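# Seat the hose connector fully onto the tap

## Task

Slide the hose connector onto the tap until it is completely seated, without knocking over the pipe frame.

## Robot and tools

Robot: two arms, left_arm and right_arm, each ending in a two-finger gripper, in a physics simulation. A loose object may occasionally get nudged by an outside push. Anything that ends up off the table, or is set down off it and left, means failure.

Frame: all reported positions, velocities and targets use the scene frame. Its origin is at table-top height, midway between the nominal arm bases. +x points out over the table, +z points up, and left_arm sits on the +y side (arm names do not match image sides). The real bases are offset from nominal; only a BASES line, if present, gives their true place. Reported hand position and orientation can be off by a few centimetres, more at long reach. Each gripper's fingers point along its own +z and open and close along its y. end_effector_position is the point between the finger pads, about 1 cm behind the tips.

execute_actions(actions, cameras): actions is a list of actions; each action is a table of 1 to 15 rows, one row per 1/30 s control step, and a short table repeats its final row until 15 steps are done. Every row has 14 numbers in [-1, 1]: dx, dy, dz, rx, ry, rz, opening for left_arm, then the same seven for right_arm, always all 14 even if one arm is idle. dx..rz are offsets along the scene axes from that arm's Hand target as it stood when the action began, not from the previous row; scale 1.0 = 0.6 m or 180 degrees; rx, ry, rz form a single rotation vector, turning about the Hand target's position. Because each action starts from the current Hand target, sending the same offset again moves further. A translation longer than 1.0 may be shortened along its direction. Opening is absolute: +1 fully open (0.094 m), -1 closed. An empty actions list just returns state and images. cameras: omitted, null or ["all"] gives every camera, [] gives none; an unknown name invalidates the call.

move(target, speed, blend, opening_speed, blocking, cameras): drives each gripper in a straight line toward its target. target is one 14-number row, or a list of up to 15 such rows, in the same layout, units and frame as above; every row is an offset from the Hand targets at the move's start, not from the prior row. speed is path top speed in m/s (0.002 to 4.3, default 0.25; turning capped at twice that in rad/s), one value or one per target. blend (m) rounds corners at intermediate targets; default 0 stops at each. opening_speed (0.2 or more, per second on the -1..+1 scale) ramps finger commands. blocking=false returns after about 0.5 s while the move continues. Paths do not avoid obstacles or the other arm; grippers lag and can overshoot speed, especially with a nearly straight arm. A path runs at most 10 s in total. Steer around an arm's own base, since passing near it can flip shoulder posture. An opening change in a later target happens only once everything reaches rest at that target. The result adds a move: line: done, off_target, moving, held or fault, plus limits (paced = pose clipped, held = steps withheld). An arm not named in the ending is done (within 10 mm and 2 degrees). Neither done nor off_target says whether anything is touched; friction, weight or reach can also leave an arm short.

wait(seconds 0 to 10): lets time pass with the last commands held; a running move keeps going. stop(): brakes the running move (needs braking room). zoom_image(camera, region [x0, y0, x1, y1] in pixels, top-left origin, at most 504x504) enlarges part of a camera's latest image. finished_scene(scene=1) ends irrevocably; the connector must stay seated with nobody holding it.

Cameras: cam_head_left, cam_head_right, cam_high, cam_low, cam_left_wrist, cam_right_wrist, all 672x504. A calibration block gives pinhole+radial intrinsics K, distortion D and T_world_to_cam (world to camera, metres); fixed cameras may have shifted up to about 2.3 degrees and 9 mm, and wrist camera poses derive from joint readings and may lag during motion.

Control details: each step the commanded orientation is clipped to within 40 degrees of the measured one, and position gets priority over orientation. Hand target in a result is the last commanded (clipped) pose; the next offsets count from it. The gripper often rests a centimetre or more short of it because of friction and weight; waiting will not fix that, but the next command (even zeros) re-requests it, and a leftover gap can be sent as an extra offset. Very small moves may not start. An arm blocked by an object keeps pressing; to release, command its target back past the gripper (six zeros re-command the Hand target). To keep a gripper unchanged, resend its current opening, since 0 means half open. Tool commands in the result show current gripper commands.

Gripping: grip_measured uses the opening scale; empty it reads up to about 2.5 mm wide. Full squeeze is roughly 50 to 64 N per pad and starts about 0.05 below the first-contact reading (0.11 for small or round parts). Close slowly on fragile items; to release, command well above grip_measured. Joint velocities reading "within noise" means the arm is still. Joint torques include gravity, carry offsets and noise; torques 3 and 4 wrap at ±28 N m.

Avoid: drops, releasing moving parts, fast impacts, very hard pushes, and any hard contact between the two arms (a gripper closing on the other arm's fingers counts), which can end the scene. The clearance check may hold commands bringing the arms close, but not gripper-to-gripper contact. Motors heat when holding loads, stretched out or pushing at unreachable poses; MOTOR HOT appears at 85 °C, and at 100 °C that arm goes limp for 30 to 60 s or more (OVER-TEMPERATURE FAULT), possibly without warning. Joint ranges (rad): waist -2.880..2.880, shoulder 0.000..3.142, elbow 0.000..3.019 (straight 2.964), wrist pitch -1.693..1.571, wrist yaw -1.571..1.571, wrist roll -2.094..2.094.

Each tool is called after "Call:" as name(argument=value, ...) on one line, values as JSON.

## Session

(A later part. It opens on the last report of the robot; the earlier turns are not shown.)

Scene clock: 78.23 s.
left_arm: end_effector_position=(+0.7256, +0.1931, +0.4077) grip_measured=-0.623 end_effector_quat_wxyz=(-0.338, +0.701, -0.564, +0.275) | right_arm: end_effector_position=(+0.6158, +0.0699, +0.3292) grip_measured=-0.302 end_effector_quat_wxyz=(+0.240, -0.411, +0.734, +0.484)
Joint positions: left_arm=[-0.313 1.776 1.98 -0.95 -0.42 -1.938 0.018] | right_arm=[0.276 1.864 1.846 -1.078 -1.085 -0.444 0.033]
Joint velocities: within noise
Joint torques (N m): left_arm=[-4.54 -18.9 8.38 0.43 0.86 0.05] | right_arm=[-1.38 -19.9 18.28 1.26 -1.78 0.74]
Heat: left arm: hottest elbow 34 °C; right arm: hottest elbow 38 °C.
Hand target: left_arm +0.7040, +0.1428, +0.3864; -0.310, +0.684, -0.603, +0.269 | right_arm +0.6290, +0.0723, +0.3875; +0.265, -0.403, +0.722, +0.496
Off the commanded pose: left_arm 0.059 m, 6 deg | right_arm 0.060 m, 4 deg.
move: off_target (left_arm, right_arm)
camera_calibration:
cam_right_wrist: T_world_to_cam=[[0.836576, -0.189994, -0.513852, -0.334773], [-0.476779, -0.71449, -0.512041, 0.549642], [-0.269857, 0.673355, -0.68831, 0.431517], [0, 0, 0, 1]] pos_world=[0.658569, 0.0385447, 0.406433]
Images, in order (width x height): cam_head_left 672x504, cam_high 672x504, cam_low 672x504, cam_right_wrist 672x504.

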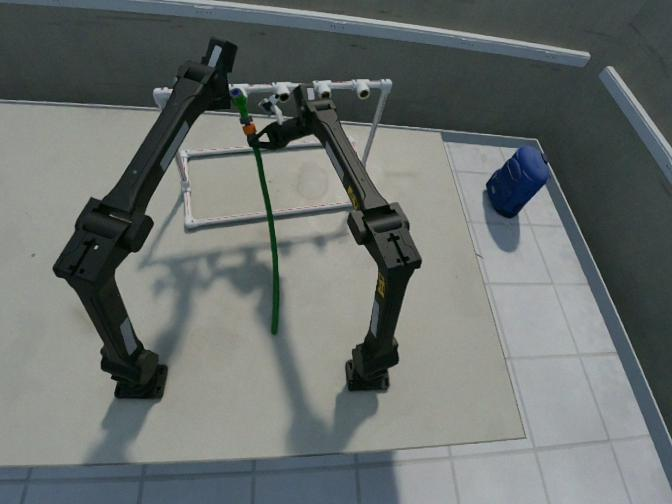

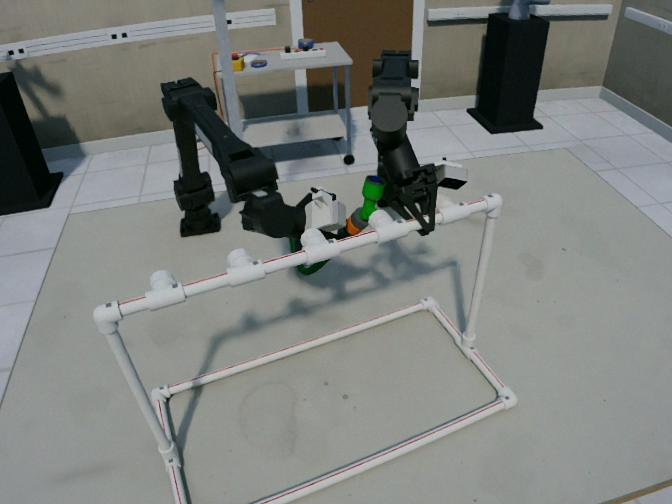

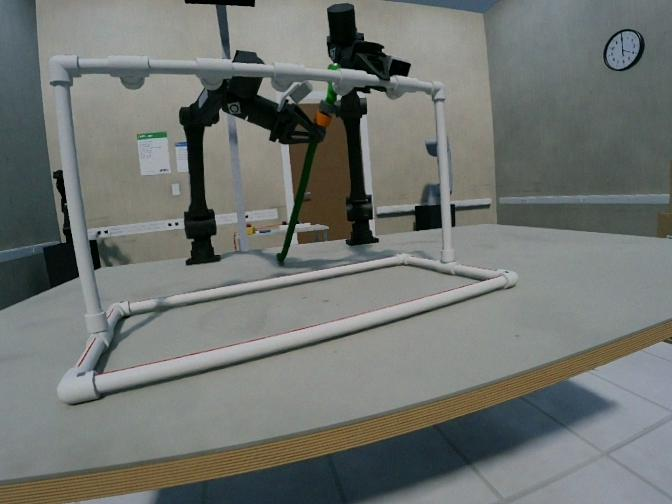

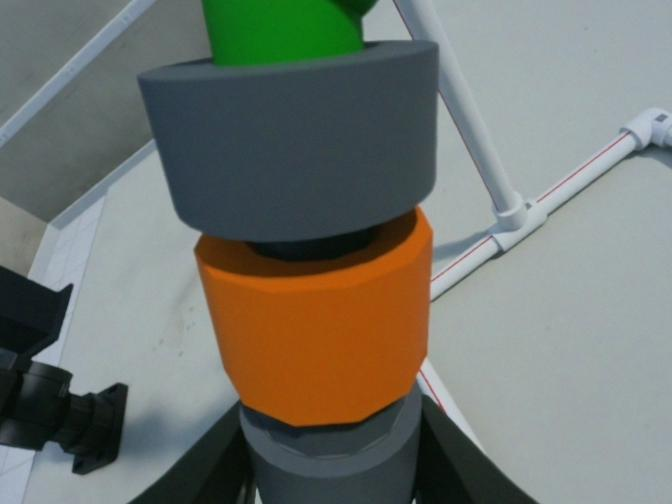

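Call:
move(target=[0.009,-0.03,0.033,-0.0043,0.0287,-0.0232,-0.85, -0.0588,-0.045,-0.0735,0.0137,-0.0355,-0.0046,-0.9], speed=0.06)

Call:
zoom_image(camera="cam_head_left", region=[180, 70, 300, 190])

Scene clock: 80.83 s.
left_arm: end_effector_position=(+0.7092, +0.1625, +0.4068) grip_measured=-0.623 end_effector_quat_wxyz=(-0.276, +0.704, -0.603, +0.254) | right_arm: end_effector_position=(+0.5977, +0.0435, +0.3263) grip_measured=-0.302 end_effector_quat_wxyz=(+0.299, -0.408, +0.712, +0.488)
Joint positions: left_arm=[-0.341 1.822 2.104 -1.145 -0.33 -1.968 0.018] | right_arm=[0.239 1.734 1.608 -0.8 -1.124 -0.376 0.033]
Joint velocities: within noise
Joint torques (N m): left_arm=[-2.55 -15.97 15.58 0.65 0.54 0.54] | right_arm=[-0.38 -19.08 9.95 2.67 -0.82 0.02]
Heat: left arm: hottest elbow 34 °C; right arm: hottest elbow 38 °C.
Hand target: left_arm +0.7095, +0.1249, +0.4063; -0.268, +0.675, -0.639, +0.253 | right_arm +0.5937, +0.0453, +0.3434; +0.317, -0.419, +0.698, +0.486
Off the commanded pose: left_arm 0.038 m, 5 deg | right_arm 0.018 m, 3 deg.
move: off_target (left_arm, right_arm)
camera_calibration:
cam_left_wrist: T_world_to_cam=[[0.702044, 0.133884, 0.699435, -0.806294], [-0.161155, -0.92682, 0.339166, 0.164908], [0.693659, -0.350827, -0.629092, -0.0875767], [0, 0, 0, 1]] pos_world=[0.653378, 0.230066, 0.452925]
cam_right_wrist: T_world_to_cam=[[0.87252, -0.189757, -0.450223, -0.36845], [-0.45488, -0.651801, -0.606828, 0.535769], [-0.178306, 0.734267, -0.655026, 0.374159], [0, 0, 0, 1]] pos_world=[0.631905, 0.00456579, 0.404319]

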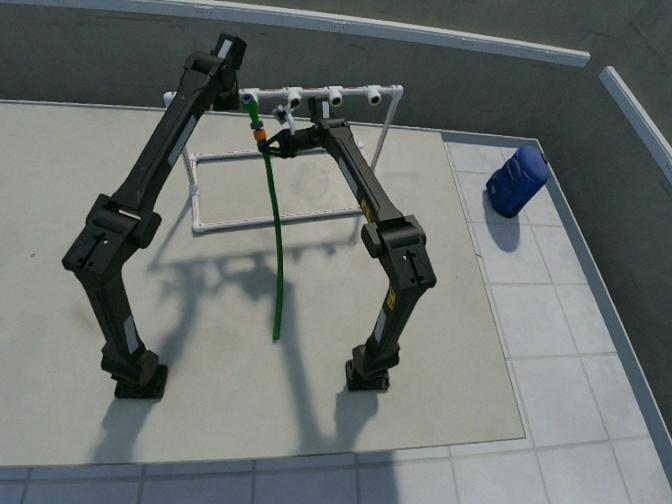

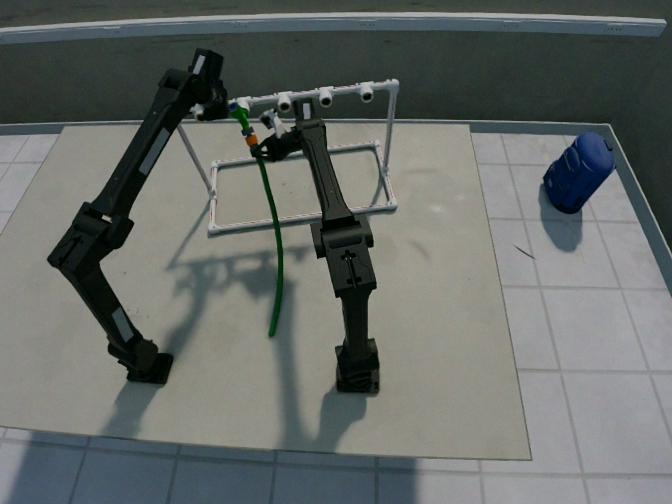

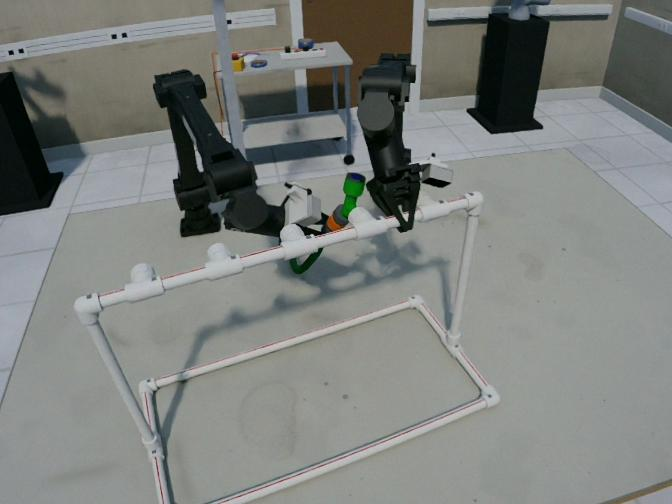

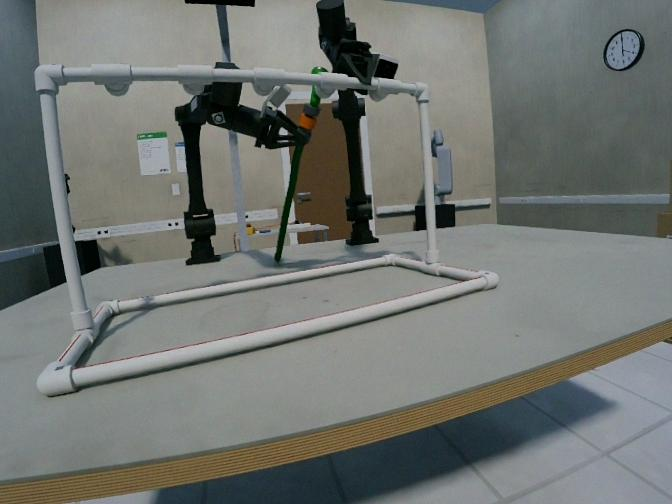

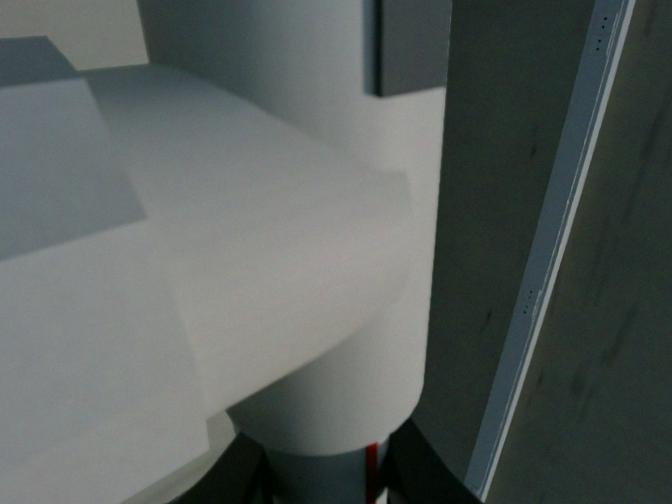

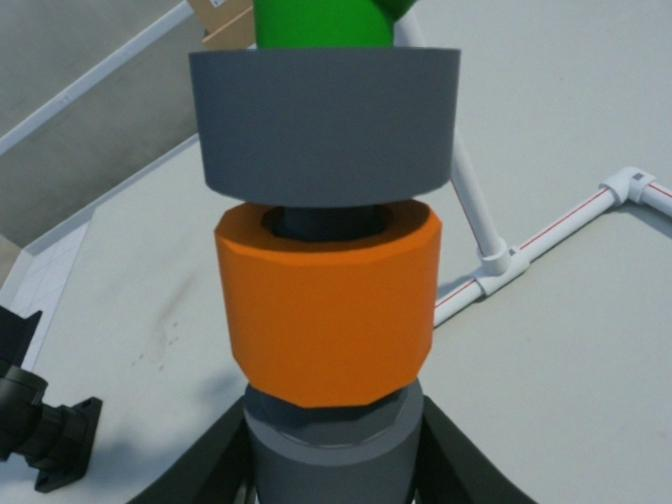

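Scaled by 4.200 from the camera's 672x504 image, which has a finer 960x720 frame.

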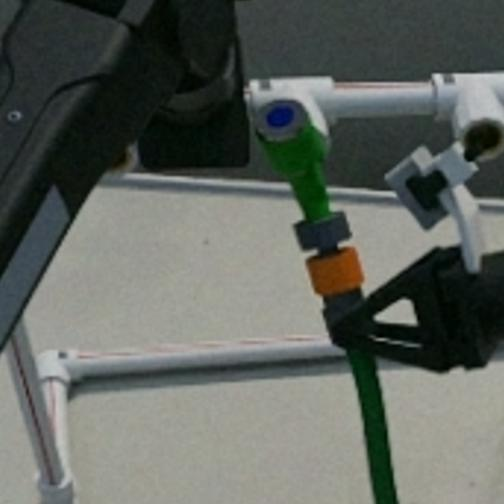

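Call:
zoom_image(camera="cam_head_right", region=[180, 70, 300, 190])

Call:
zoom_image(camera="cam_high", region=[290, 140, 410, 260])

Call:
zoom_image(camera="cam_low", region=[260, 40, 380, 160])

Scaled by 4.200 from the camera's 672x504 image, which has a finer 960x720 frame.

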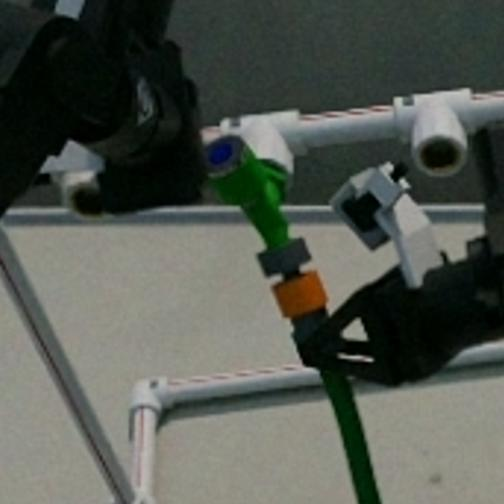

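Scaled by 4.200 from the camera's 672x504 image, which has a finer 960x720 frame.

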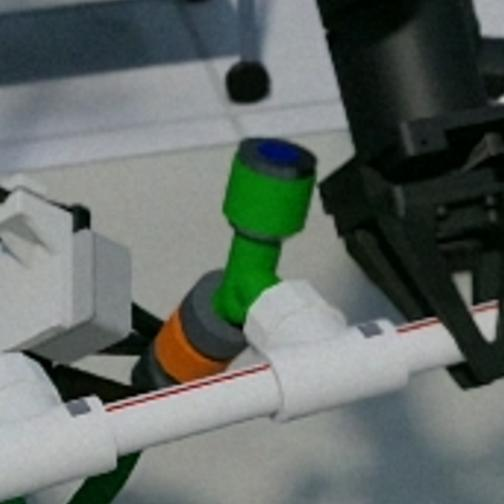

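Scaled by 4.200 from the camera's 672x504 image, which has a finer 960x720 frame.

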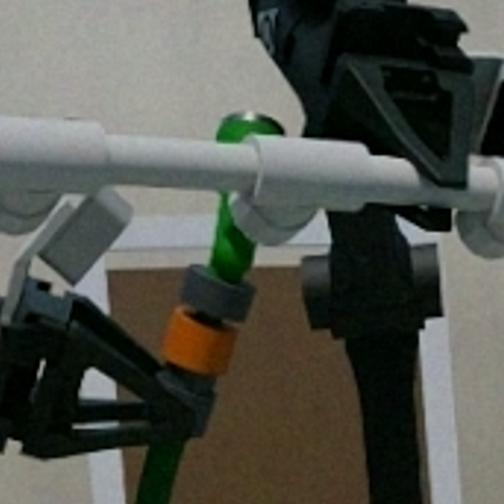

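Call:
move(target=[[0,0.05,0,0,0,0,0.4, 0,0,0,0,0,0,-0.9]], speed=0.1, opening_speed=1.5, cameras=["cam_high","cam_left_wrist"])

Scene clock: 91.57 s.
left_arm: end_effector_position=(+0.7076, +0.1543, +0.4050) grip_measured=+0.397 end_effector_quat_wxyz=(-0.267, +0.677, -0.637, +0.253) | right_arm: end_effector_position=(+0.5978, +0.0433, +0.3265) grip_measured=-0.302 end_effector_quat_wxyz=(+0.299, -0.408, +0.712, +0.487)
Joint positions: left_arm=[-0.343 1.822 2.104 -1.145 -0.286 -1.894 0.066] | right_arm=[0.238 1.734 1.608 -0.8 -1.124 -0.375 0.033]
Joint velocities: within noise
Joint torques (N m): left_arm=[1.44 -18.37 11.85 1.43 -0.01 0.16] | right_arm=[-0.5 -19.02 9.85 2.69 -0.78 0.03]
Heat: left arm: hottest elbow 37 °C; right arm: hottest elbow 37 °C.
Hand target: left_arm +0.7093, +0.1548, +0.4062; -0.268, +0.675, -0.639, +0.253 | right_arm +0.5938, +0.0452, +0.3436; +0.318, -0.419, +0.698, +0.486
Off the commanded pose: left_arm 0.002 m, 0 deg | right_arm 0.017 m, 3 deg.
move: off_target (right_arm)
camera_calibration:
cam_left_wrist: T_world_to_cam=[[0.721813, 0.0605389, 0.689436, -0.801438], [-0.232724, -0.916927, 0.324168, 0.212798], [0.651787, -0.394437, -0.64776, -0.0467188], [0, 0, 0, 1]] pos_world=[0.658462, 0.225211, 0.453294]
Images, in order (width x height): cam_high 672x504, cam_left_wrist 672x504.

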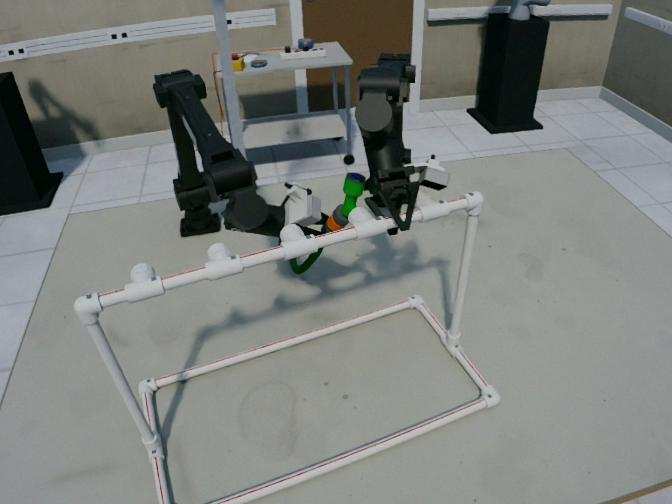

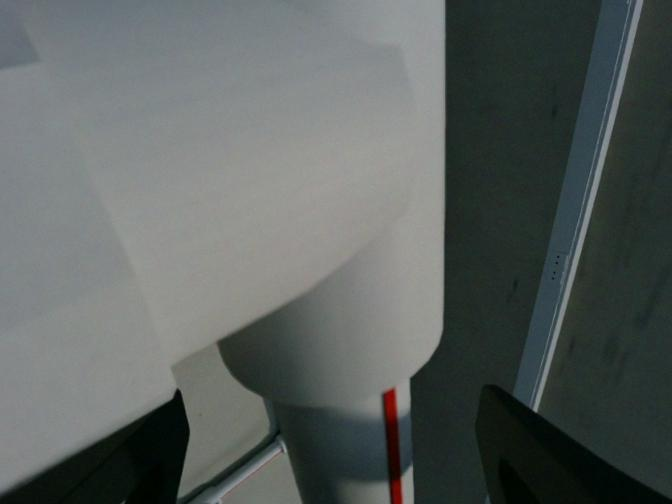

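Call:
move(target=[[-0.137,0,0.147,0,0,0,0.4, 0,0,0,0,0,0,-0.9],[-0.3155,0.159,0.106,0.3792,-0.4053,-0.426,0.4, 0,0,0,0,0,0,-0.9],[-0.249,0.044,0.063,0.3792,-0.4053,-0.426,0.6, 0,0,0,0,0,0,-0.9]], speed=0.3)

Scene clock: 97.60 s.
left_arm: end_effector_position=(+0.5557, +0.1841, +0.4296) grip_measured=+0.597 end_effector_quat_wxyz=(+0.627, +0.292, +0.654, -0.306) | right_arm: end_effector_position=(+0.5978, +0.0433, +0.3265) grip_measured=-0.302 end_effector_quat_wxyz=(+0.299, -0.408, +0.712, +0.487)
Joint positions: left_arm=[-0.087 1.247 1.052 0.158 0.761 -0.008 0.075] | right_arm=[0.238 1.734 1.608 -0.8 -1.124 -0.375 0.033]
Joint velocities: within noise
Joint torques (N m): left_arm=[0.97 -9.64 13.71 2.91 0.07 0.1] | right_arm=[-0.38 -18.96 9.85 2.73 -0.8 0.02]
Heat: left arm: hottest elbow 37 °C; right arm: hottest elbow 37 °C.
Hand target: left_arm +0.5598, +0.1811, +0.4440; +0.640, +0.300, +0.641, -0.300 | right_arm +0.5938, +0.0452, +0.3436; +0.318, -0.419, +0.698, +0.486
Off the commanded pose: left_arm 0.015 m, 2 deg | right_arm 0.018 m, 3 deg.
move: off_target (left_arm, right_arm); target 3's new opening was sent with left_arm's hand 0.015 m and 2 deg from that target
camera_calibration:
cam_left_wrist: T_world_to_cam=[[-0.768994, -0.637397, 0.0487152, 0.521536], [-0.323863, 0.322757, -0.889348, 0.540579], [0.551145, -0.699681, -0.454628, 0.109246], [0, 0, 0, 1]] pos_world=[0.515922, 0.234387, 0.505023]
cam_right_wrist: T_world_to_cam=[[0.872593, -0.190089, -0.449942, -0.368576], [-0.454973, -0.651457, -0.607127, 0.535873], [-0.17771, 0.734486, -0.654942, 0.374099], [0, 0, 0, 1]] pos_world=[0.631906, 0.00426595, 0.404519]

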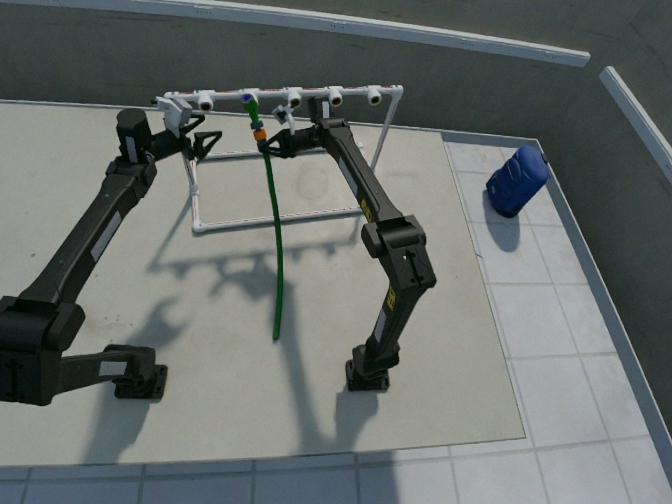

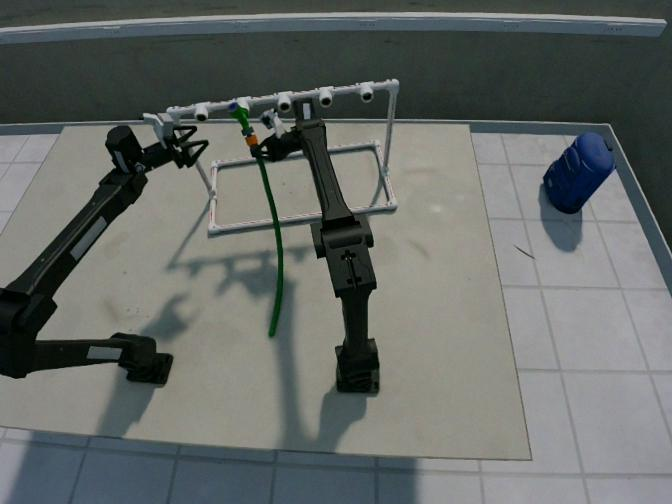

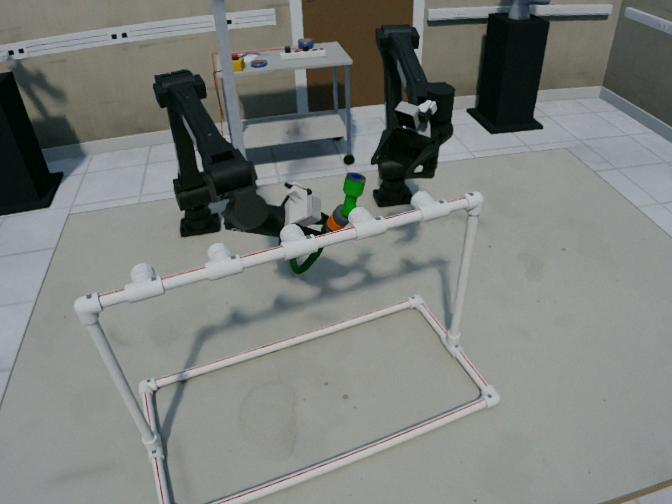

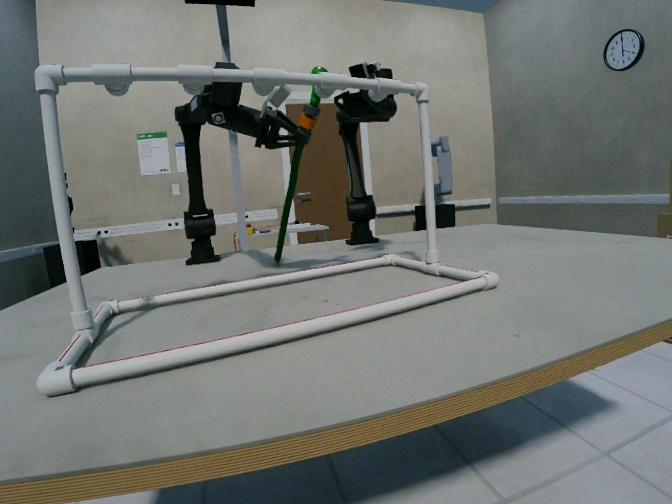

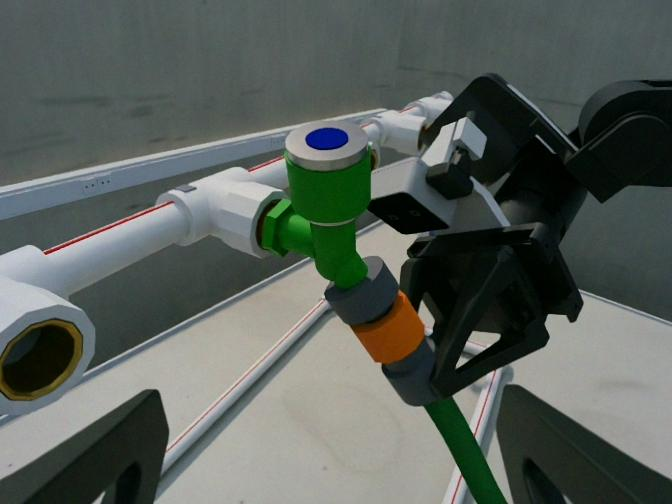

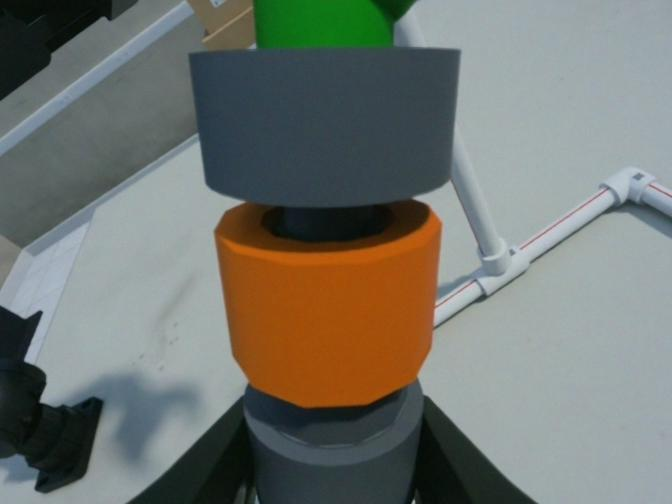

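Call:
move(target=[0.099,-0.112,0.022,0,0,0,0.6, 0,0,0,0,0,0,-0.9], speed=0.15, cameras=["cam_high","cam_left_wrist"])

Scene clock: 99.30 s.
left_arm: end_effector_position=(+0.6098, +0.1245, +0.4324) grip_measured=+0.598 end_effector_quat_wxyz=(+0.628, +0.291, +0.656, -0.301) | right_arm: end_effector_position=(+0.5978, +0.0433, +0.3265) grip_measured=-0.302 end_effector_quat_wxyz=(+0.299, -0.408, +0.712, +0.487)
Joint positions: left_arm=[-0.201 1.411 1.214 0.159 0.639 -0.008 0.075] | right_arm=[0.238 1.734 1.608 -0.8 -1.124 -0.375 0.033]
Joint velocities: within noise
Joint torques (N m): left_arm=[0.21 -11.4 17.17 1.8 0.07 0.09] | right_arm=[-0.44 -18.96 9.85 2.71 -0.79 0.02]
Heat: left arm: hottest elbow 37 °C; right arm: hottest elbow 37 °C.
Hand target: left_arm +0.6193, +0.1140, +0.4573; +0.640, +0.300, +0.641, -0.300 | right_arm +0.5938, +0.0452, +0.3436; +0.318, -0.419, +0.698, +0.486
Off the commanded pose: left_arm 0.029 m, 3 deg | right_arm 0.018 m, 3 deg.
move: off_target (left_arm, right_arm)
camera_calibration:
cam_left_wrist: T_world_to_cam=[[-0.763661, -0.64401, 0.0455279, 0.524036], [-0.326234, 0.324068, -0.888004, 0.580491], [0.557129, -0.692987, -0.457576, 0.0356581], [0, 0, 0, 1]] pos_world=[0.569695, 0.174076, 0.507937]
Images, in order (width x height): cam_high 672x504, cam_left_wrist 672x504.

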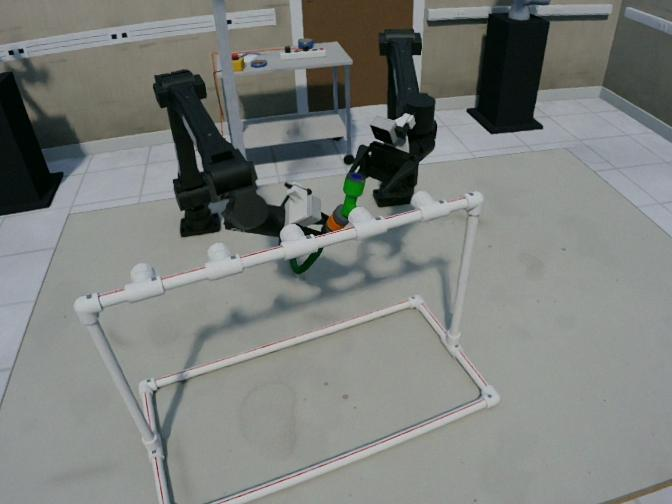

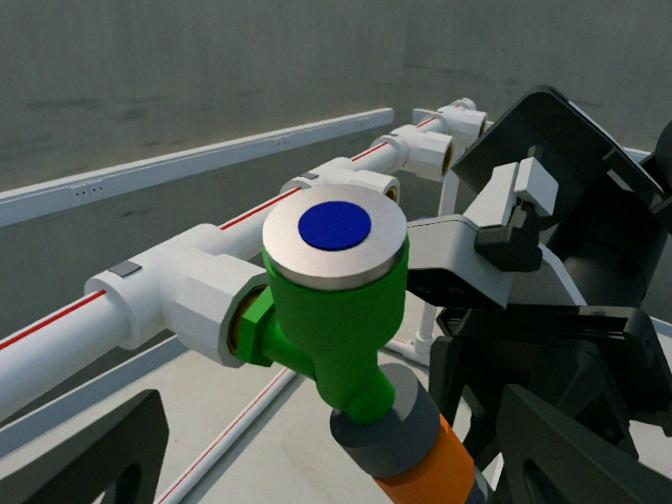

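Call:
move(target=[0.038,-0.042,0.032,0,0,0,0.6, 0,0,0,0,0,0,-0.9], speed=0.1, cameras=["cam_high","cam_left_wrist","cam_low"])

Scene clock: 100.60 s.
left_arm: end_effector_position=(+0.6339, +0.0995, +0.4529) grip_measured=+0.598 end_effector_quat_wxyz=(+0.630, +0.292, +0.654, -0.301) | right_arm: end_effector_position=(+0.5978, +0.0433, +0.3265) grip_measured=-0.302 end_effector_quat_wxyz=(+0.299, -0.408, +0.712, +0.487)
Joint positions: left_arm=[-0.238 1.478 1.336 0.111 0.602 -0.008 0.075] | right_arm=[0.238 1.734 1.608 -0.8 -1.124 -0.375 0.033]
Joint velocities: within noise
Joint torques (N m): left_arm=[0.21 -12.51 17.36 1.57 0.06 0.09] | right_arm=[-0.38 -19.02 9.85 2.67 -0.79 0.03]
Heat: left arm: hottest elbow 37 °C; right arm: hottest elbow 37 °C.
Hand target: left_arm +0.6422, +0.0888, +0.4763; +0.640, +0.300, +0.641, -0.300 | right_arm +0.5938, +0.0452, +0.3436; +0.318, -0.419, +0.698, +0.486
Off the commanded pose: left_arm 0.027 m, 2 deg | right_arm 0.018 m, 3 deg.
move: off_target (left_arm, right_arm)
camera_calibration:
cam_left_wrist: T_world_to_cam=[[-0.764236, -0.643653, 0.0406712, 0.527951], [-0.320207, 0.323943, -0.89024, 0.611815], [0.559831, -0.693377, -0.453671, 0.010892], [0, 0, 0, 1]] pos_world=[0.593289, 0.149177, 0.528131]
Images, in order (width x height): cam_high 672x504, cam_low 672x504, cam_left_wrist 672x504.

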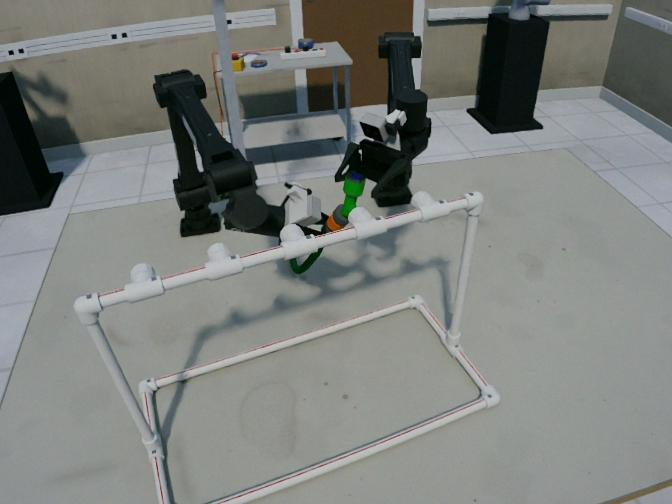

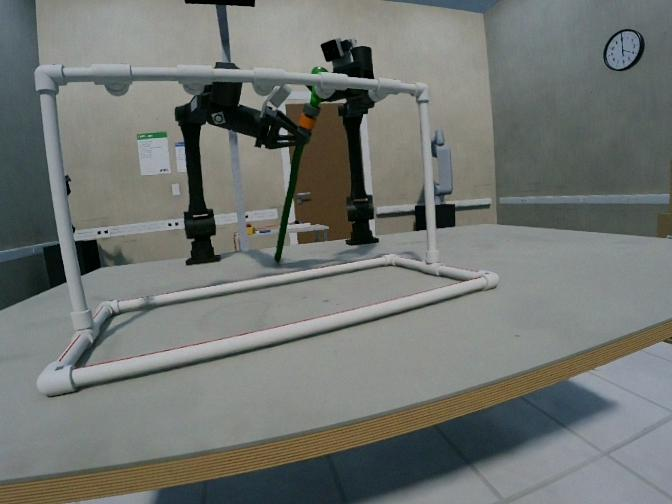

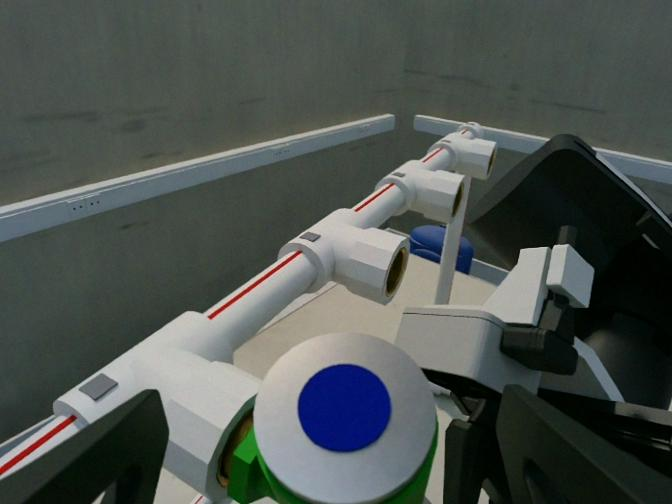

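Call:
move(target=[[-0.004,0.004,-0.022,0,0,0,0.6, 0,0,0,0,0,0,-0.9],[-0.004,0.004,-0.022,0,0,0,-0.7, 0,0,0,0,0,0,-0.9]], speed=0.08, opening_speed=0.6, cameras=["cam_head_left","cam_high","cam_left_wrist","cam_low","cam_right_wrist"])

Call:
zoom_image(camera="cam_high", region=[290, 120, 410, 240])

Scene clock: 103.87 s.
left_arm: end_effector_position=(+0.6325, +0.0973, +0.4533) grip_measured=-0.274 end_effector_quat_wxyz=(+0.628, +0.293, +0.653, -0.305) | right_arm: end_effector_position=(+0.5979, +0.0433, +0.3267) grip_measured=-0.302 end_effector_quat_wxyz=(+0.299, -0.407, +0.712, +0.488)
Joint positions: left_arm=[-0.241 1.478 1.336 0.111 0.608 -0.014 0.034] | right_arm=[0.238 1.734 1.608 -0.799 -1.124 -0.374 0.033]
Joint velocities: within noise
Joint torques (N m): left_arm=[0.67 -12.63 14.27 3.02 -0.09 0.15] | right_arm=[-0.44 -18.9 9.87 2.65 -0.79 0.01]
Heat: left arm: hottest elbow 38 °C; right arm: hottest elbow 37 °C.
Hand target: left_arm +0.6398, +0.0911, +0.4631; +0.640, +0.300, +0.641, -0.300 | right_arm +0.5938, +0.0452, +0.3436; +0.317, -0.419, +0.698, +0.486
Off the commanded pose: left_arm 0.014 m, 2 deg | right_arm 0.018 m, 3 deg.
move: off_target (left_arm, right_arm); target 2's new opening was sent with left_arm's hand 0.014 m and 2 deg from that target
camera_calibration:
cam_left_wrist: T_world_to_cam=[[-0.769624, -0.63683, 0.0461156, 0.525769], [-0.320683, 0.323076, -0.890385, 0.613005], [0.552125, -0.70005, -0.452867, 0.0155827], [0, 0, 0, 1]] pos_world=[0.592621, 0.147687, 0.528621]
cam_right_wrist: T_world_to_cam=[[0.872516, -0.190334, -0.449988, -0.368504], [-0.455278, -0.650957, -0.607434, 0.536356], [-0.177307, 0.734866, -0.654625, 0.373863], [0, 0, 0, 1]] pos_world=[0.632005, 0.00426654, 0.404718]
Images, in order (width x height): cam_head_left 672x504, cam_high 672x504, cam_low 672x504, cam_left_wrist 672x504, cam_right_wrist 672x504.

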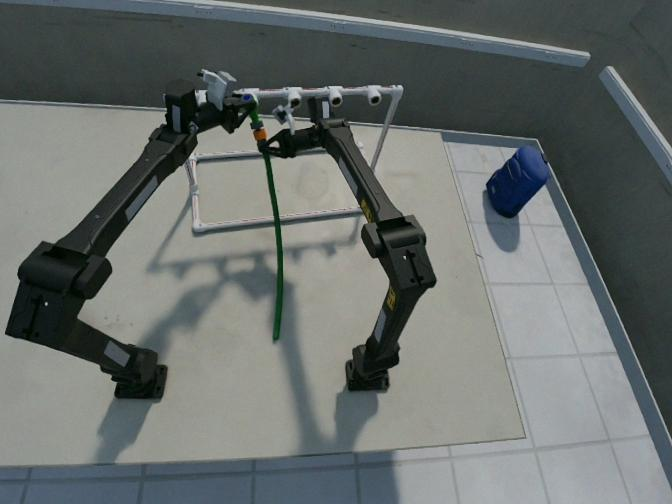

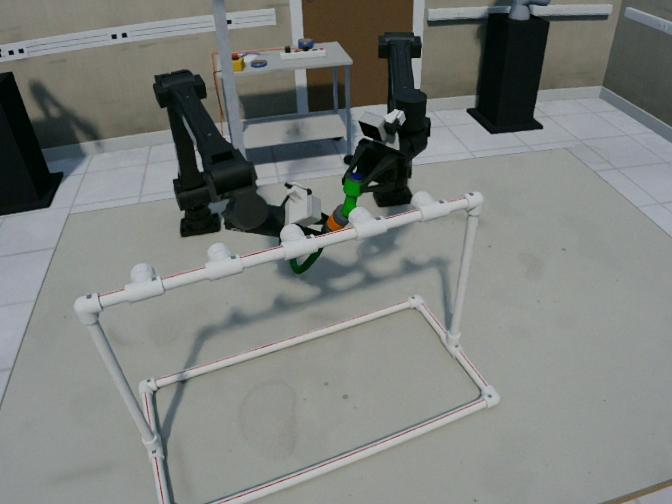

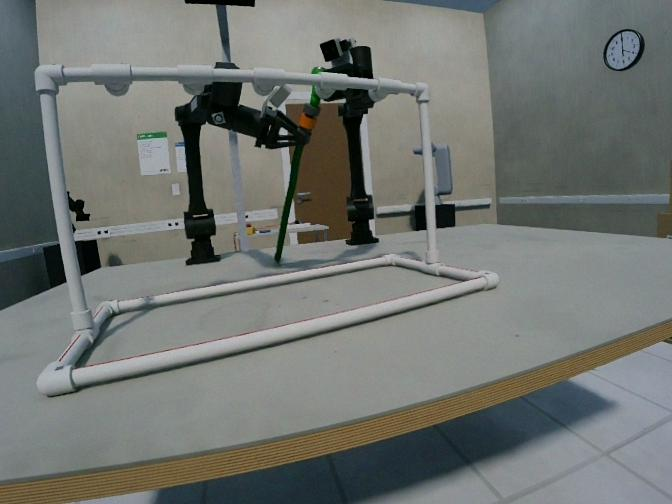

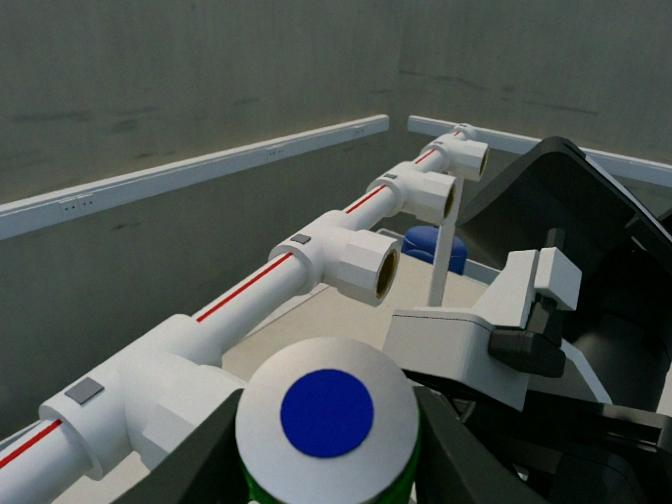

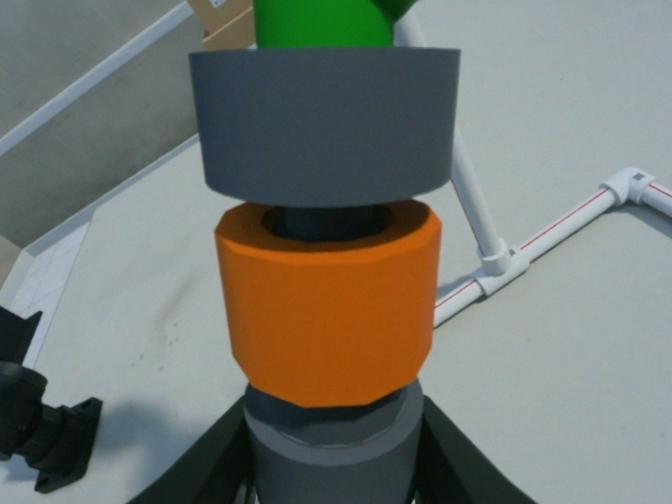

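Scaled by 4.200 from the camera's 672x504 image, which has a finer 960x720 frame.

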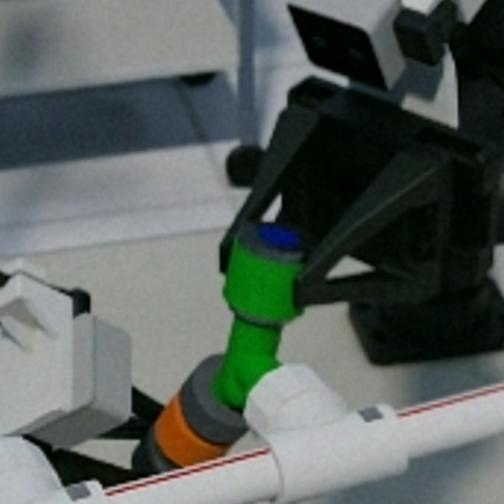

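Call:
move(target=[-0.036,-0.02,-0.06,0,0,0,-0.9, 0.036,0.02,0.06,0,0,0,-0.95], speed=0.06, cameras=["cam_head_left","cam_high","cam_left_wrist","cam_low","cam_right_wrist"])

Call:
zoom_image(camera="cam_head_left", region=[230, 90, 290, 150])

Scene clock: 105.50 s.
left_arm: end_effector_position=(+0.6307, +0.0986, +0.4509) grip_measured=-0.274 end_effector_quat_wxyz=(+0.652, +0.275, +0.639, -0.301) | right_arm: end_effector_position=(+0.5984, +0.0465, +0.3279) grip_measured=-0.302 end_effector_quat_wxyz=(+0.283, -0.404, +0.718, +0.491)
Joint positions: left_arm=[-0.249 1.472 1.284 0.225 0.566 -0.047 0.034] | right_arm=[0.243 1.752 1.646 -0.862 -1.122 -0.383 0.033]
Joint velocities: within noise
Joint torques (N m): left_arm=[-1.55 -13.98 7.87 2.26 0.34 0.48] | right_arm=[-0.15 -17.55 18.76 1.83 -0.65 0.31]
Heat: left arm: hottest elbow 38 °C; right arm: hottest elbow 37 °C.
Hand target: left_arm +0.6183, +0.0793, +0.4271; +0.640, +0.300, +0.641, -0.300 | right_arm +0.6154, +0.0573, +0.3793; +0.317, -0.419, +0.698, +0.486
Off the commanded pose: left_arm 0.033 m, 3 deg | right_arm 0.055 m, 5 deg.
move: off_target (left_arm, right_arm)
camera_calibration:
cam_left_wrist: T_world_to_cam=[[-0.749117, -0.661151, 0.0412743, 0.516909], [-0.294644, 0.276745, -0.914657, 0.608933], [0.593304, -0.697346, -0.402118, -0.0327423], [0, 0, 0, 1]] pos_world=[0.586069, 0.150403, 0.522464]
cam_right_wrist: T_world_to_cam=[[0.858554, -0.189356, -0.476475, -0.350839], [-0.470098, -0.661691, -0.5841, 0.541197], [-0.204676, 0.725472, -0.657114, 0.389986], [0, 0, 0, 1]] pos_world=[0.63545, 0.00874781, 0.405212]
Images, in order (width x height): cam_head_left 672x504, cam_high 672x504, cam_low 672x504, cam_left_wrist 672x504, cam_right_wrist 672x504.

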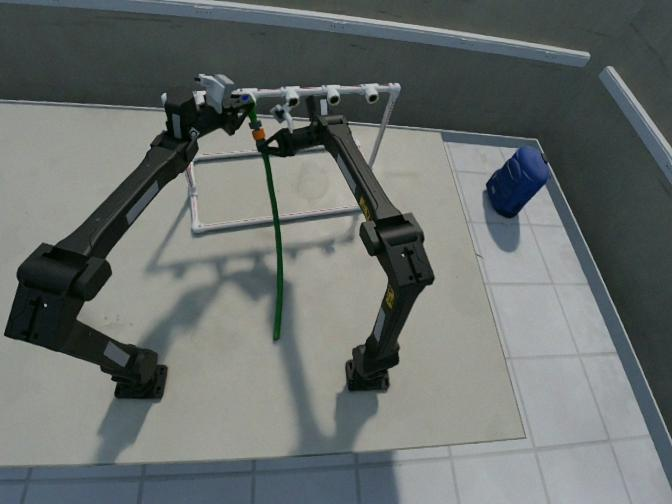

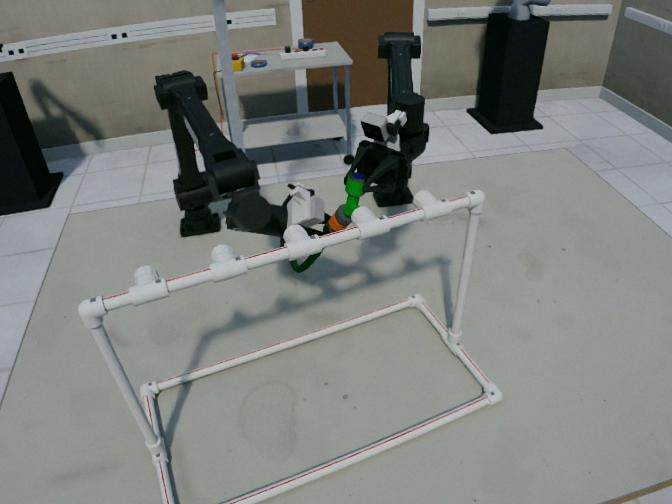

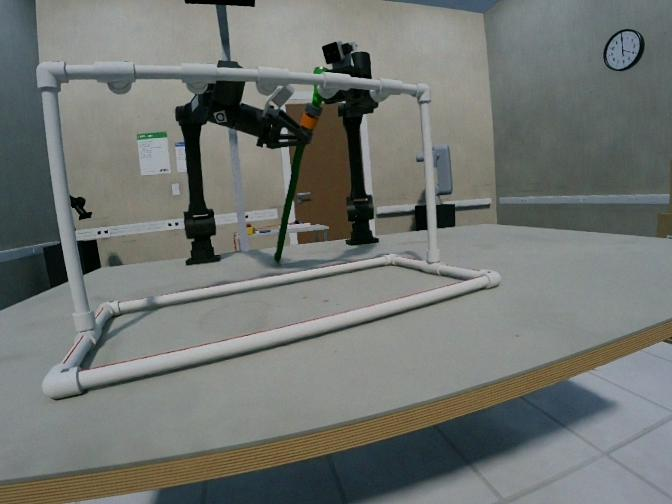

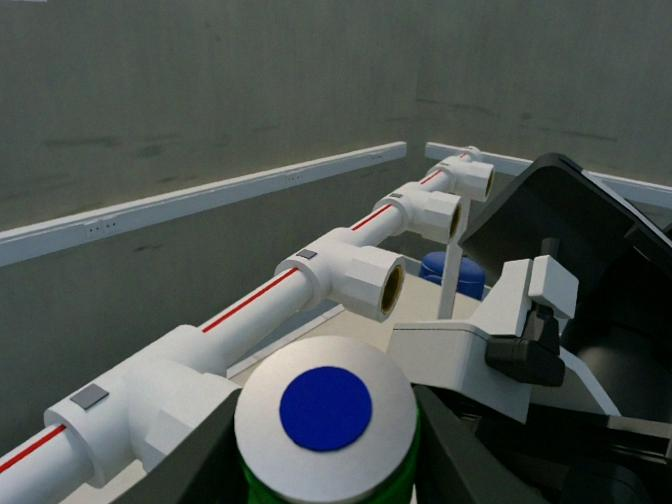

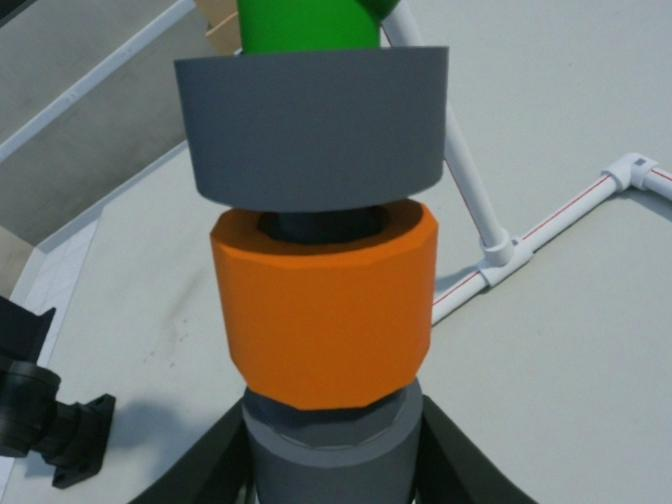

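Scaled by 8.400 from the camera's 672x504 image, which has a finer 960x720 frame.

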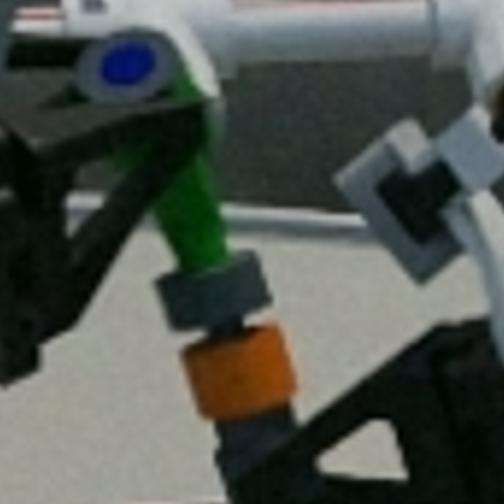

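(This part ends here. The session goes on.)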